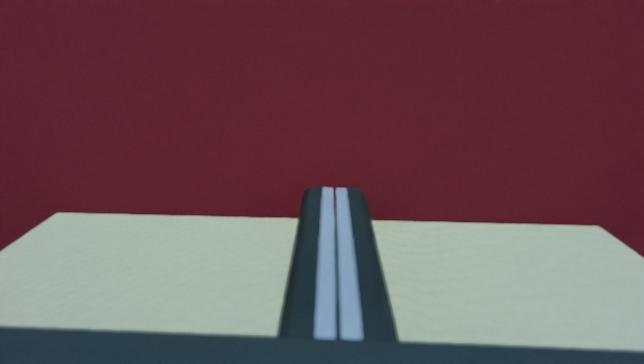

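Emit:
move:
  joints: {"torso_squat_rad":0.9,"torso_shift_rad":0.45}
  cameras: ["left_wrist_camera"]

Scene clock: 523.47 s.
Joint torques (N m): left_arm=[-10.77 -31.36 -3.35 -20.05 2.62 -8.46 -0.01] | right_arm=[-14.6 35.55 1.28 -24.29 -1.98 -8.63 -0.12]
External joint torques (N m): left_arm=[-8.64 -28.98 -3.25 -16.58 2.61 -8.49 -0.02] | right_arm=[-11.93 33.41 1.42 -20.88 -2.1 -8.66 -0.12]
Motor temperatures (°C): left_arm=[30 29 31 37 34 34 37] | right_arm=[34 32 31 33 35 40 34]
Wrist force (N): left_arm=[3.9 41.1 -19.7] | right_arm=[-1.3 -37.7 -18.4]
Wrist torque (N m): left_arm=[-0.57 0.24 0.34] | right_arm=[-0.05 0.13 -0.26]
Wrist force, peak (N): left_arm=[2.4 44.1 -22.5] | right_arm=[-3.8 -65.0 35.6]
move: done
base_odometry: x=-0.150 y=-0.244 heading=-0.015
lidar_m: 0.95 0.98 1.86 4.04 1.23 0.87 0.81 0.86 1.14 2.72 2.59 0.99
base_status: not commanded
joint_positions: torso_squat_rad=+0.900 torso_shift_rad=+0.450 torso_pitch_rad=+1.060 torso_yaw_rad=+0.000 left_shoulder_pitch_rad=-0.998 left_shoulder_roll_rad=+0.234 left_shoulder_yaw_rad=-0.721 left_elbow_rad=-0.654 left_forearm_roll_rad=-0.055 left_wrist_pitch_rad=+0.595 left_hand_roll_rad=+1.062 left_gripper_m=+0.000 right_shoulder_pitch_rad=-1.048 right_shoulder_roll_rad=-0.261 right_shoulder_yaw_rad=+0.910 right_elbow_rad=-0.661 right_forearm_roll_rad=-0.033 right_wrist_pitch_rad=+0.589 right_hand_roll_rad=-1.186 right_gripper_m=+0.000 head_pan_rad=+0.000 head_tilt_rad=+0.200
joint_status: all done
wheel_motors_off: 0
on_its_own: left_shoulder_roll_rad is held at +0.227, not at your +0.210, since a time_out; left_elbow_rad is held at -0.658, not at your -0.667, since a time_out; left_wrist_pitch_rad is held at +0.593, not at your +0.587, since a time_out
motor_effort: left_wheel=-1(5) right_wheel=+0(8)
chest: x=+0.2313 y=+0.0001 z=+0.8234 quat_wxyz=(+0.863, +0.000, +0.506, +0.000) (m; base frame)
left_hand: x=+0.3497 y=+0.1306 z=+0.1204 quat_wxyz=(+1.000, +0.021, +0.005, +0.000) (m; base frame)
right_hand: x=+0.3514 y=-0.1143 z=+0.1226 quat_wxyz=(+1.000, -0.007, +0.002, +0.000) (m; base frame)
pictures: left_wrist_camera
camera_calibration:
left_wrist_camera: T_world_to_cam=[[0.999461, 0.0274591, -0.0180008, -0.351544], [0.0324875, -0.906423, 0.421121, 0.0853463], [-0.00475279, -0.421478, -0.906826, 0.238385], [0, 0, 0, 1]] pos_world=[0.349715, 0.187487, 0.173904]

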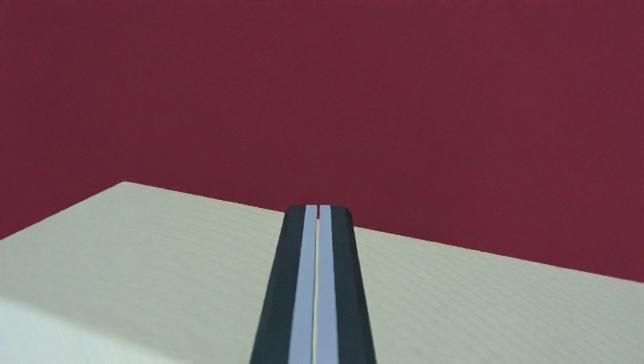

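Emit:
move:
  joints: {"torso_squat_rad":1.005,"torso_shift_rad":0.495}
  cameras: ["left_wrist_camera","right_wrist_camera"]

Scene clock: 526.87 s.
Joint torques (N m): left_arm=[-10.94 -34.09 -3.96 -20.1 3.12 -10.59 -0.07] | right_arm=[-12.74 35.43 1.02 -22.23 -2.13 -10.16 -0.1]
External joint torques (N m): left_arm=[-8.75 -31.75 -3.88 -16.62 3.12 -10.62 -0.07] | right_arm=[-9.98 33.3 1.18 -18.8 -2.25 -10.18 -0.1]
Motor temperatures (°C): left_arm=[30 29 31 37 34 34 37] | right_arm=[34 33 31 34 35 41 34]
Wrist force (N): left_arm=[1.6 54.6 26.3] | right_arm=[-0.9 -51.4 31.2]
Wrist torque (N m): left_arm=[-1.48 0.19 0.06] | right_arm=[1.20 0.06 -0.04]
Wrist force, peak (N): left_arm=[3.1 57.0 32.3] | right_arm=[0.9 -52.7 34.4]
move: done
base_odometry: x=-0.150 y=-0.244 heading=-0.015
lidar_m: 0.95 0.98 1.85 4.05 1.24 0.87 0.83 0.86 1.12 2.72 2.58 1.00
base_status: not commanded
joint_positions: torso_squat_rad=+1.005 torso_shift_rad=+0.494 torso_pitch_rad=+1.058 torso_yaw_rad=+0.000 left_shoulder_pitch_rad=-0.998 left_shoulder_roll_rad=+0.235 left_shoulder_yaw_rad=-0.721 left_elbow_rad=-0.654 left_forearm_roll_rad=-0.056 left_wrist_pitch_rad=+0.596 left_hand_roll_rad=+1.062 left_gripper_m=+0.000 right_shoulder_pitch_rad=-1.048 right_shoulder_roll_rad=-0.261 right_shoulder_yaw_rad=+0.910 right_elbow_rad=-0.661 right_forearm_roll_rad=-0.032 right_wrist_pitch_rad=+0.590 right_hand_roll_rad=-1.186 right_gripper_m=+0.000 head_pan_rad=+0.000 head_tilt_rad=+0.200
joint_status: all done
wheel_motors_off: 0
on_its_own: left_shoulder_roll_rad is held at +0.227, not at your +0.210, since a time_out; left_elbow_rad is held at -0.658, not at your -0.667, since a time_out; left_wrist_pitch_rad is held at +0.593, not at your +0.587, since a time_out
motor_effort: left_wheel=+1(7) right_wheel=-1(7)
chest: x=+0.2196 y=+0.0001 z=+0.7626 quat_wxyz=(+0.863, +0.000, +0.505, +0.000) (m; base frame)
left_hand: x=+0.3397 y=+0.1313 z=+0.0597 quat_wxyz=(+1.000, +0.022, +0.004, +0.000) (m; base frame)
right_hand: x=+0.3417 y=-0.1140 z=+0.0622 quat_wxyz=(+1.000, -0.007, +0.001, +0.000) (m; base frame)
pictures: left_wrist_camera, right_wrist_camera
camera_calibration:
left_wrist_camera: T_world_to_cam=[[0.9995, 0.0274394, -0.0157323, -0.342825], [0.0315104, -0.906949, 0.420059, 0.112292], [-0.00274223, -0.420345, -0.90736, 0.182798], [0, 0, 0, 1]] pos_world=[0.339616, 0.188088, 0.113301]
right_wrist_camera: T_world_to_cam=[[-0.999272, -0.0292237, -0.0245219, 0.338372], [-0.0375306, 0.868343, 0.494542, 0.108165], [0.00684108, 0.495102, -0.868808, 0.180294], [0, 0, 0, 1]] pos_world=[0.340952, -0.1733, 0.111446]

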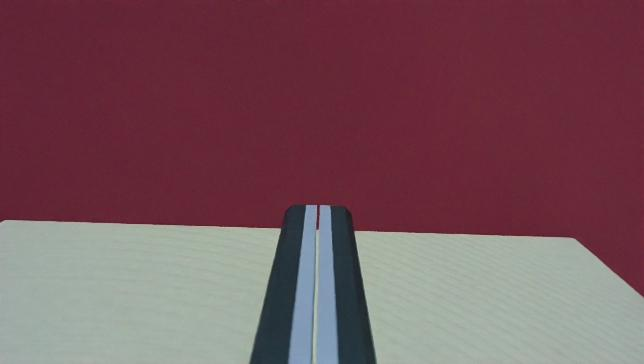

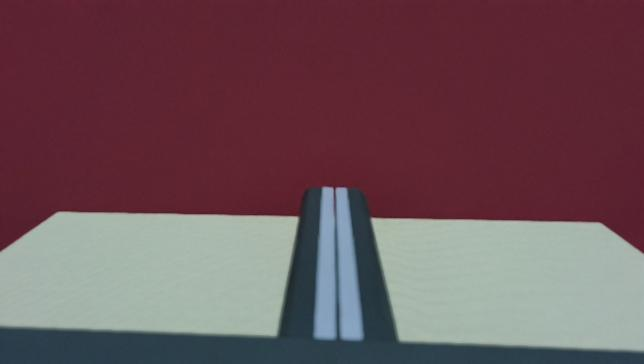

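Emit:
move:
  joints: {"left_shoulder_pitch_rad":-0.943,"left_shoulder_roll_rad":0.301,"left_shoulder_yaw_rad":-0.723,"left_elbow_rad":-0.762,"left_forearm_roll_rad":-0.006,"left_wrist_pitch_rad":0.576,"left_hand_roll_rad":1.02,"right_shoulder_pitch_rad":-1.0,"right_shoulder_roll_rad":-0.338,"right_shoulder_yaw_rad":0.911,"right_elbow_rad":-0.755,"right_forearm_roll_rad":-0.054,"right_wrist_pitch_rad":0.579,"right_hand_roll_rad":-1.169}
  cameras: ["left_wrist_camera","right_wrist_camera"]

Emit:
move:
  base: {"x_m_s":-0.05,"for_s":0.2}
  cameras: ["left_wrist_camera","right_wrist_camera"]

Scene clock: 541.33 s.
Joint torques (N m): left_arm=[-1.97 -2.68 -0.2 -4.3 0.29 -0.58 -0.26] | right_arm=[-1.89 2.76 0.5 -4.02 -0.3 -0.07 0.02]
External joint torques (N m): left_arm=[-0.54 -1.43 -0.21 -0.56 0.27 -0.53 -0.26] | right_arm=[0.04 2.03 0.76 -0.55 -0.42 -0.07 0.02]
Motor temperatures (°C): left_arm=[30 30 31 38 34 35 37] | right_arm=[34 33 31 35 35 41 34]
Wrist force (N): left_arm=[2.1 0.5 -8.0] | right_arm=[0.3 2.7 -4.7]
Wrist torque (N m): left_arm=[-0.21 0.31 0.08] | right_arm=[-0.28 0.15 -0.08]
Wrist force, peak (N): left_arm=[1.5 55.2 26.4] | right_arm=[-0.5 -51.6 30.5]
move: done
base_odometry: x=-0.150 y=-0.244 heading=-0.015
lidar_m: 0.95 0.97 1.86 4.03 1.25 0.87 0.82 0.86 1.14 2.72 2.60 1.00
base_status: not commanded
joint_positions: torso_squat_rad=+1.005 torso_shift_rad=+0.495 torso_pitch_rad=+1.059 torso_yaw_rad=+0.000 left_shoulder_pitch_rad=-0.943 left_shoulder_roll_rad=+0.301 left_shoulder_yaw_rad=-0.723 left_elbow_rad=-0.762 left_forearm_roll_rad=-0.006 left_wrist_pitch_rad=+0.576 left_hand_roll_rad=+1.020 left_gripper_m=+0.000 right_shoulder_pitch_rad=-1.000 right_shoulder_roll_rad=-0.338 right_shoulder_yaw_rad=+0.911 right_elbow_rad=-0.755 right_forearm_roll_rad=-0.054 right_wrist_pitch_rad=+0.579 right_hand_roll_rad=-1.169 right_gripper_m=+0.000 head_pan_rad=+0.000 head_tilt_rad=+0.200
joint_status: all done
wheel_motors_off: 0
motor_effort: left_wheel=+1(2) right_wheel=+1(4)
chest: x=+0.2200 y=+0.0001 z=+0.7623 quat_wxyz=(+0.863, +0.000, +0.505, +0.000) (m; base frame)
left_hand: x=+0.3383 y=+0.1406 z=+0.0623 quat_wxyz=(+1.000, +0.000, -0.001, +0.000) (m; base frame)
right_hand: x=+0.3379 y=-0.1354 z=+0.0626 quat_wxyz=(+1.000, +0.000, +0.000, -0.001) (m; base frame)
pictures: left_wrist_camera, right_wrist_camera
camera_calibration:
left_wrist_camera: T_world_to_cam=[[0.999594, 0.0274494, -0.00765168, -0.342098], [0.0279001, -0.888129, 0.458747, 0.11586], [0.00579664, -0.458774, -0.888534, 0.190441], [0, 0, 0, 1]] pos_world=[0.337623, 0.199658, 0.113445]
right_wrist_camera: T_world_to_cam=[[-0.999255, -0.0278326, -0.0267427, 0.334243], [-0.0375482, 0.861453, 0.506447, 0.124648], [0.0089419, 0.507074, -0.861856, 0.191812], [0, 0, 0, 1]] pos_world=[0.336959, -0.195338, 0.111125]

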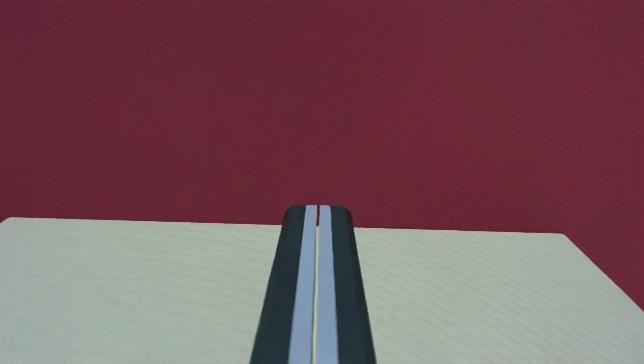

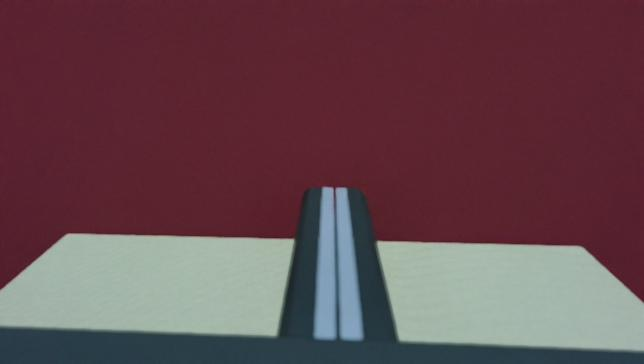

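Scene clock: 542.10 s.
Joint torques (N m): left_arm=[-1.67 -2.56 -0.02 -4.09 0.18 -0.49 -0.14] | right_arm=[-2.02 2.73 0.61 -3.85 -0.22 -0.13 0.03]
External joint torques (N m): left_arm=[-0.24 -1.3 -0.02 -0.34 0.17 -0.43 -0.14] | right_arm=[-0.1 2 0.87 -0.39 -0.33 -0.13 0.03]
Motor temperatures (°C): left_arm=[30 29 31 38 34 35 37] | right_arm=[34 33 31 34 35 41 34]
Wrist force (N): left_arm=[1.6 1.3 -7.9] | right_arm=[0.5 3.3 -4.4]
Wrist torque (N m): left_arm=[-0.32 0.27 0.09] | right_arm=[-0.37 0.17 -0.06]
Wrist force, peak (N): left_arm=[2.4 1.0 -8.2] | right_arm=[0.4 3.7 -4.1]
move: done
base_odometry: x=-0.160 y=-0.244 heading=-0.015
lidar_m: 0.98 0.99 1.87 4.00 1.24 0.85 0.81 0.84 1.12 2.68 2.63 1.00
base_status: done (sent for 0.2 of 0.2 s)
joint_positions: torso_squat_rad=+1.005 torso_shift_rad=+0.495 torso_pitch_rad=+1.059 torso_yaw_rad=+0.000 left_shoulder_pitch_rad=-0.943 left_shoulder_roll_rad=+0.301 left_shoulder_yaw_rad=-0.723 left_elbow_rad=-0.762 left_forearm_roll_rad=-0.006 left_wrist_pitch_rad=+0.576 left_hand_roll_rad=+1.020 left_gripper_m=+0.000 right_shoulder_pitch_rad=-1.000 right_shoulder_roll_rad=-0.338 right_shoulder_yaw_rad=+0.911 right_elbow_rad=-0.755 right_forearm_roll_rad=-0.054 right_wrist_pitch_rad=+0.579 right_hand_roll_rad=-1.169 right_gripper_m=+0.000 head_pan_rad=+0.000 head_tilt_rad=+0.200
joint_status: not commanded
wheel_motors_off: 0
motor_effort: left_wheel=+2(21) right_wheel=+1(22)
chest: x=+0.2200 y=+0.0001 z=+0.7622 quat_wxyz=(+0.863, +0.000, +0.505, +0.000) (m; base frame)
left_hand: x=+0.3383 y=+0.1405 z=+0.0623 quat_wxyz=(+1.000, +0.000, -0.001, +0.000) (m; base frame)
right_hand: x=+0.3378 y=-0.1354 z=+0.0626 quat_wxyz=(+1.000, +0.000, +0.000, -0.001) (m; base frame)
pictures: left_wrist_camera, right_wrist_camera
camera_calibration:
left_wrist_camera: T_world_to_cam=[[0.999597, 0.0273133, -0.00769899, -0.342065], [0.0277999, -0.888052, 0.458902, 0.115818], [0.00569699, -0.458931, -0.888454, 0.190362], [0, 0, 0, 1]] pos_world=[0.337623, 0.199558, 0.113346]
right_wrist_camera: T_world_to_cam=[[-0.999256, -0.0278808, -0.0266581, 0.334224], [-0.0375476, 0.861407, 0.506525, 0.124629], [0.00884114, 0.507149, -0.861813, 0.191856], [0, 0, 0, 1]] pos_world=[0.336959, -0.195338, 0.111126]

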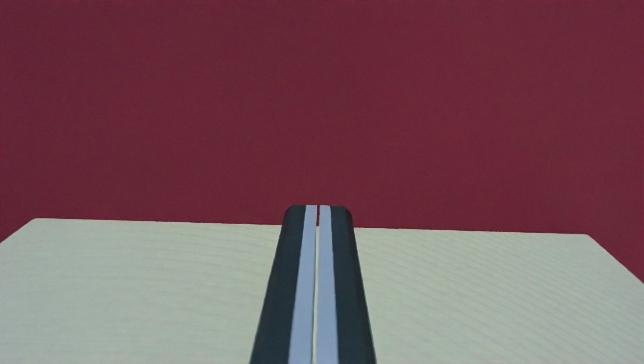

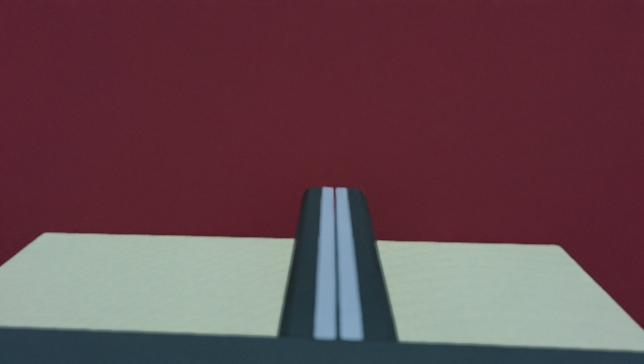

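Emit:
move:
  target: {"side":"right","x":0.338,"y":-0.115,"z":0.062,"quat_wxyz":[1,0,0,0]}
  cameras: []

Emit:
move:
  target: {"side":"left","x":0.338,"y":0.128,"z":0.062,"quat_wxyz":[1,0,0,0]}
  cameras: []

Emit:
move:
  target: {"side":"right","x":0.338,"y":-0.104,"z":0.062,"quat_wxyz":[1,0,0,0]}
  cameras: []

Emit:
move:
  target: {"side":"left","x":0.338,"y":0.116,"z":0.062,"quat_wxyz":[1,0,0,0]}
  cameras: []

Scene clock: 545.50 s.
Joint torques (N m): left_arm=[-1.69 -2.45 -0.05 -3.88 0.18 -0.45 -0.26] | right_arm=[-4.15 5.23 0.13 -4.85 0.06 -0.43 -0.11]
External joint torques (N m): left_arm=[-0.26 -1.18 -0.05 -0.13 0.16 -0.39 -0.26] | right_arm=[-1.76 3.35 0.27 -1.36 -0.06 -0.42 -0.11]
Motor temperatures (°C): left_arm=[30 29 31 37 34 35 37] | right_arm=[34 33 31 34 35 41 34]
Wrist force (N): left_arm=[1.7 1.0 -8.3] | right_arm=[-0.2 2.1 -4.6]
Wrist torque (N m): left_arm=[-0.22 0.28 0.11] | right_arm=[-0.36 0.14 -0.05]
Wrist force, peak (N): left_arm=[1.4 1.1 -8.5] | right_arm=[-2.7 -4.7 -6.1]
move: done
base_odometry: x=-0.160 y=-0.244 heading=-0.015
lidar_m: 0.97 0.99 1.85 4.00 1.23 0.87 0.82 0.85 1.12 2.69 2.62 1.01
base_status: not commanded
joint_positions: torso_squat_rad=+1.005 torso_shift_rad=+0.495 torso_pitch_rad=+1.059 torso_yaw_rad=+0.000 left_shoulder_pitch_rad=-0.943 left_shoulder_roll_rad=+0.301 left_shoulder_yaw_rad=-0.723 left_elbow_rad=-0.762 left_forearm_roll_rad=-0.006 left_wrist_pitch_rad=+0.576 left_hand_roll_rad=+1.020 left_gripper_m=+0.000 right_shoulder_pitch_rad=-1.029 right_shoulder_roll_rad=-0.280 right_shoulder_yaw_rad=+0.913 right_elbow_rad=-0.694 right_forearm_roll_rad=-0.031 right_wrist_pitch_rad=+0.583 right_hand_roll_rad=-1.189 right_gripper_m=+0.000 head_pan_rad=+0.000 head_tilt_rad=+0.200
joint_status: all done
wheel_motors_off: 0
motor_effort: left_wheel=+1(1) right_wheel=-2(2)
chest: x=+0.2200 y=+0.0001 z=+0.7622 quat_wxyz=(+0.863, +0.000, +0.505, +0.000) (m; base frame)
left_hand: x=+0.3383 y=+0.1404 z=+0.0623 quat_wxyz=(+1.000, +0.000, -0.001, +0.000) (m; base frame)
right_hand: x=+0.3377 y=-0.1159 z=+0.0622 quat_wxyz=(+1.000, -0.001, +0.000, +0.000) (m; base frame)
right_hand_status: reached (checked arc, planned for 0.3 s): 1 mm and 0.1 deg off.
pictures: none
No camera images: "cameras" was empty.

Scene clock: 546.07 s.
Joint torques (N m): left_arm=[-7.44 -18.96 -2.71 -12.41 1.66 -6.01 0.04] | right_arm=[-5.41 12.86 0.35 -10.01 -0.45 -3.56 -0.13]
External joint torques (N m): left_arm=[-5.83 -17.2 -2.65 -8.65 1.64 -5.97 0.04] | right_arm=[-3.03 11.05 0.5 -6.55 -0.57 -3.57 -0.13]
Motor temperatures (°C): left_arm=[30 29 31 37 34 35 37] | right_arm=[34 33 31 34 35 40 34]
Wrist force (N): left_arm=[-0.6 30.7 12.0] | right_arm=[-0.7 -15.9 7.3]
Wrist torque (N m): left_arm=[-0.90 0.22 0.12] | right_arm=[0.18 0.18 -0.02]
Wrist force, peak (N): left_arm=[8.1 38.8 3.9] | right_arm=[-0.6 -20.7 12.2]
move: done
base_odometry: x=-0.160 y=-0.244 heading=-0.015
lidar_m: 0.97 0.98 1.86 3.98 1.23 0.85 0.81 0.85 1.13 2.69 2.62 1.01
base_status: not commanded
joint_positions: torso_squat_rad=+1.005 torso_shift_rad=+0.495 torso_pitch_rad=+1.059 torso_yaw_rad=+0.000 left_shoulder_pitch_rad=-0.955 left_shoulder_roll_rad=+0.277 left_shoulder_yaw_rad=-0.724 left_elbow_rad=-0.740 left_forearm_roll_rad=-0.025 left_wrist_pitch_rad=+0.587 left_hand_roll_rad=+1.035 left_gripper_m=+0.000 right_shoulder_pitch_rad=-1.029 right_shoulder_roll_rad=-0.282 right_shoulder_yaw_rad=+0.913 right_elbow_rad=-0.693 right_forearm_roll_rad=-0.031 right_wrist_pitch_rad=+0.584 right_hand_roll_rad=-1.189 right_gripper_m=+0.000 head_pan_rad=+0.000 head_tilt_rad=+0.200
joint_status: all done
wheel_motors_off: 0
motor_effort: left_wheel=+1(3) right_wheel=-4(5)
chest: x=+0.2199 y=+0.0000 z=+0.7623 quat_wxyz=(+0.863, +0.000, +0.505, +0.000) (m; base frame)
left_hand: x=+0.3373 y=+0.1328 z=+0.0624 quat_wxyz=(+1.000, +0.003, +0.001, +0.000) (m; base frame)
left_hand_status: reached (checked arc, planned for 0.2 s): 5 mm and 0.4 deg off.
right_hand: x=+0.3378 y=-0.1179 z=+0.0620 quat_wxyz=(+1.000, -0.002, +0.000, +0.000) (m; base frame)
pictures: none
No camera images: "cameras" was empty.

Scene clock: 546.63 s.
Joint torques (N m): left_arm=[-8.7 -20.92 -2.44 -13.7 1.76 -6.95 -0.01] | right_arm=[-10.52 37.86 1.61 -22.59 -2.47 -10.41 -0.17]
External joint torques (N m): left_arm=[-7.07 -19.16 -2.38 -9.94 1.74 -6.91 -0.01] | right_arm=[-7.9 35.58 1.72 -19.25 -2.59 -10.44 -0.17]
Motor temperatures (°C): left_arm=[30 29 31 37 34 35 37] | right_arm=[34 33 31 34 35 41 34]
Wrist force (N): left_arm=[-0.2 34.9 12.9] | right_arm=[0.4 -51.1 26.3]
Wrist torque (N m): left_arm=[-0.97 0.26 0.11] | right_arm=[1.07 0.22 0.03]
Wrist force, peak (N): left_arm=[-0.5 34.8 18.3] | right_arm=[1.7 -57.9 27.9]
move: done
base_odometry: x=-0.160 y=-0.244 heading=-0.015
lidar_m: 0.97 0.99 1.87 3.98 1.22 0.86 0.82 0.85 1.13 2.70 2.62 1.01
base_status: not commanded
joint_positions: torso_squat_rad=+1.005 torso_shift_rad=+0.494 torso_pitch_rad=+1.059 torso_yaw_rad=+0.000 left_shoulder_pitch_rad=-0.955 left_shoulder_roll_rad=+0.277 left_shoulder_yaw_rad=-0.724 left_elbow_rad=-0.740 left_forearm_roll_rad=-0.025 left_wrist_pitch_rad=+0.587 left_hand_roll_rad=+1.035 left_gripper_m=+0.000 right_shoulder_pitch_rad=-1.047 right_shoulder_roll_rad=-0.252 right_shoulder_yaw_rad=+0.914 right_elbow_rad=-0.644 right_forearm_roll_rad=-0.018 right_wrist_pitch_rad=+0.581 right_hand_roll_rad=-1.202 right_gripper_m=+0.000 head_pan_rad=+0.000 head_tilt_rad=+0.200
joint_status: all done
wheel_motors_off: 0
motor_effort: left_wheel=-1(2) right_wheel=+4(4)
chest: x=+0.2198 y=+0.0001 z=+0.7624 quat_wxyz=(+0.863, +0.000, +0.505, +0.000) (m; base frame)
left_hand: x=+0.3373 y=+0.1330 z=+0.0624 quat_wxyz=(+1.000, +0.004, +0.001, +0.000) (m; base frame)
right_hand: x=+0.3377 y=-0.1138 z=+0.0609 quat_wxyz=(+1.000, -0.008, +0.001, +0.000) (m; base frame)
right_hand_status: reached (checked arc, planned for 0.2 s): 10 mm and 0.9 deg off.
pictures: none
No camera images: "cameras" was empty.

Scene clock: 547.23 s.
Joint torques (N m): left_arm=[-13.68 -46.27 -7.05 -24.68 4.55 -14.92 0.03] | right_arm=[-12.53 39.6 1.49 -25.59 -2.35 -11.26 -0.11]
External joint torques (N m): left_arm=[-11.77 -44.03 -6.94 -21.07 4.54 -14.9 0.03] | right_arm=[-9.91 37.33 1.6 -22.25 -2.47 -11.29 -0.11]
Motor temperatures (°C): left_arm=[30 29 31 37 34 35 37] | right_arm=[34 33 31 34 35 41 34]
Wrist force (N): left_arm=[2.4 79.3 54.9] | right_arm=[0.0 -54.2 12.8]
Wrist torque (N m): left_arm=[-2.29 0.29 0.18] | right_arm=[0.99 0.23 0.02]
Wrist force, peak (N): left_arm=[1.0 86.1 59.7] | right_arm=[0.4 -54.7 27.0]
move: short
base_odometry: x=-0.160 y=-0.244 heading=-0.015
lidar_m: 0.96 0.99 1.86 3.98 1.22 0.85 0.81 0.85 1.12 2.69 2.61 1.01
base_status: not commanded
joint_positions: torso_squat_rad=+1.005 torso_shift_rad=+0.494 torso_pitch_rad=+1.058 torso_yaw_rad=+0.001 left_shoulder_pitch_rad=-0.978 left_shoulder_roll_rad=+0.246 left_shoulder_yaw_rad=-0.724 left_elbow_rad=-0.687 left_forearm_roll_rad=-0.049 left_wrist_pitch_rad=+0.583 left_hand_roll_rad=+1.058 left_gripper_m=+0.000 right_shoulder_pitch_rad=-1.047 right_shoulder_roll_rad=-0.252 right_shoulder_yaw_rad=+0.914 right_elbow_rad=-0.644 right_forearm_roll_rad=-0.018 right_wrist_pitch_rad=+0.581 right_hand_roll_rad=-1.202 right_gripper_m=+0.000 head_pan_rad=+0.000 head_tilt_rad=+0.200
joint_status: all done
wheel_motors_off: 0
motor_effort: left_wheel=+4(5) right_wheel=-4(5)
chest: x=+0.2196 y=+0.0000 z=+0.7626 quat_wxyz=(+0.863, +0.000, +0.505, +0.000) (m; base frame)
left_hand: x=+0.3371 y=+0.1280 z=+0.0609 quat_wxyz=(+1.000, +0.010, +0.001, +0.000) (m; base frame)
left_hand_status: short (checked arc, planned for 0.3 s): 12 mm and 1.2 deg off.
right_hand: x=+0.3376 y=-0.1140 z=+0.0609 quat_wxyz=(+1.000, -0.009, +0.001, +0.000) (m; base frame)
pictures: none
No camera images: "cameras" was empty.

Emit:
move:
  joints: {"torso_squat_rad":0.9,"torso_shift_rad":0.45}
  cameras: ["left_wrist_camera"]

Scene clock: 550.50 s.
Joint torques (N m): left_arm=[-13.76 -41.06 -6.76 -25.29 4.25 -11.51 -0.06] | right_arm=[-17.23 42.84 1.25 -29.89 -2.41 -11.54 -0.12]
External joint torques (N m): left_arm=[-11.92 -38.74 -6.63 -21.68 4.23 -11.49 -0.06] | right_arm=[-14.71 40.58 1.34 -26.59 -2.52 -11.57 -0.12]
Motor temperatures (°C): left_arm=[30 30 31 38 34 36 37] | right_arm=[34 33 31 35 35 41 34]
Wrist force (N): left_arm=[6.4 56.6 -20.1] | right_arm=[-2.8 -51.6 -18.1]
Wrist torque (N m): left_arm=[-0.89 0.38 -0.14] | right_arm=[0.36 -0.04 0.29]
Wrist force, peak (N): left_arm=[2.0 80.1 55.1] | right_arm=[-5.1 -54.3 -19.5]
move: done
base_odometry: x=-0.160 y=-0.244 heading=-0.015
lidar_m: 0.96 1.00 1.87 3.99 1.23 0.84 0.82 0.85 1.12 2.68 2.62 1.00
base_status: not commanded
joint_positions: torso_squat_rad=+0.900 torso_shift_rad=+0.450 torso_pitch_rad=+1.060 torso_yaw_rad=+0.000 left_shoulder_pitch_rad=-0.978 left_shoulder_roll_rad=+0.245 left_shoulder_yaw_rad=-0.724 left_elbow_rad=-0.687 left_forearm_roll_rad=-0.049 left_wrist_pitch_rad=+0.582 left_hand_roll_rad=+1.058 left_gripper_m=+0.000 right_shoulder_pitch_rad=-1.045 right_shoulder_roll_rad=-0.253 right_shoulder_yaw_rad=+0.914 right_elbow_rad=-0.643 right_forearm_roll_rad=-0.018 right_wrist_pitch_rad=+0.581 right_hand_roll_rad=-1.202 right_gripper_m=+0.000 head_pan_rad=+0.000 head_tilt_rad=+0.200
joint_status: all done
wheel_motors_off: 0
motor_effort: left_wheel=+0(7) right_wheel=+0(3)
chest: x=+0.2313 y=+0.0000 z=+0.8234 quat_wxyz=(+0.863, +0.000, +0.506, +0.000) (m; base frame)
left_hand: x=+0.3470 y=+0.1266 z=+0.1215 quat_wxyz=(+1.000, +0.009, +0.003, +0.000) (m; base frame)
right_hand: x=+0.3467 y=-0.1156 z=+0.1212 quat_wxyz=(+1.000, -0.010, +0.003, +0.000) (m; base frame)
pictures: left_wrist_camera
camera_calibration:
left_wrist_camera: T_world_to_cam=[[0.999527, 0.0274896, -0.0137517, -0.349248], [0.0307371, -0.895854, 0.443284, 0.0779466], [-0.000133858, -0.443497, -0.896276, 0.237522], [0, 0, 0, 1]] pos_world=[0.346719, 0.18477, 0.17353]

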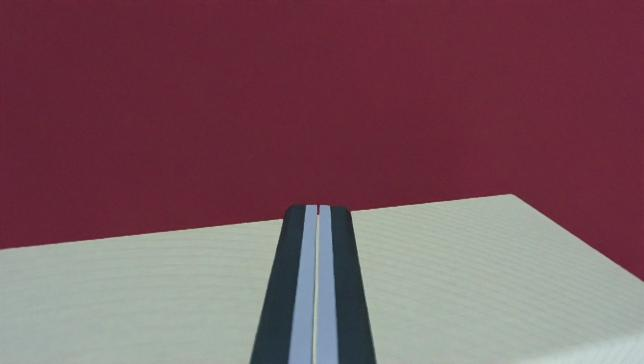

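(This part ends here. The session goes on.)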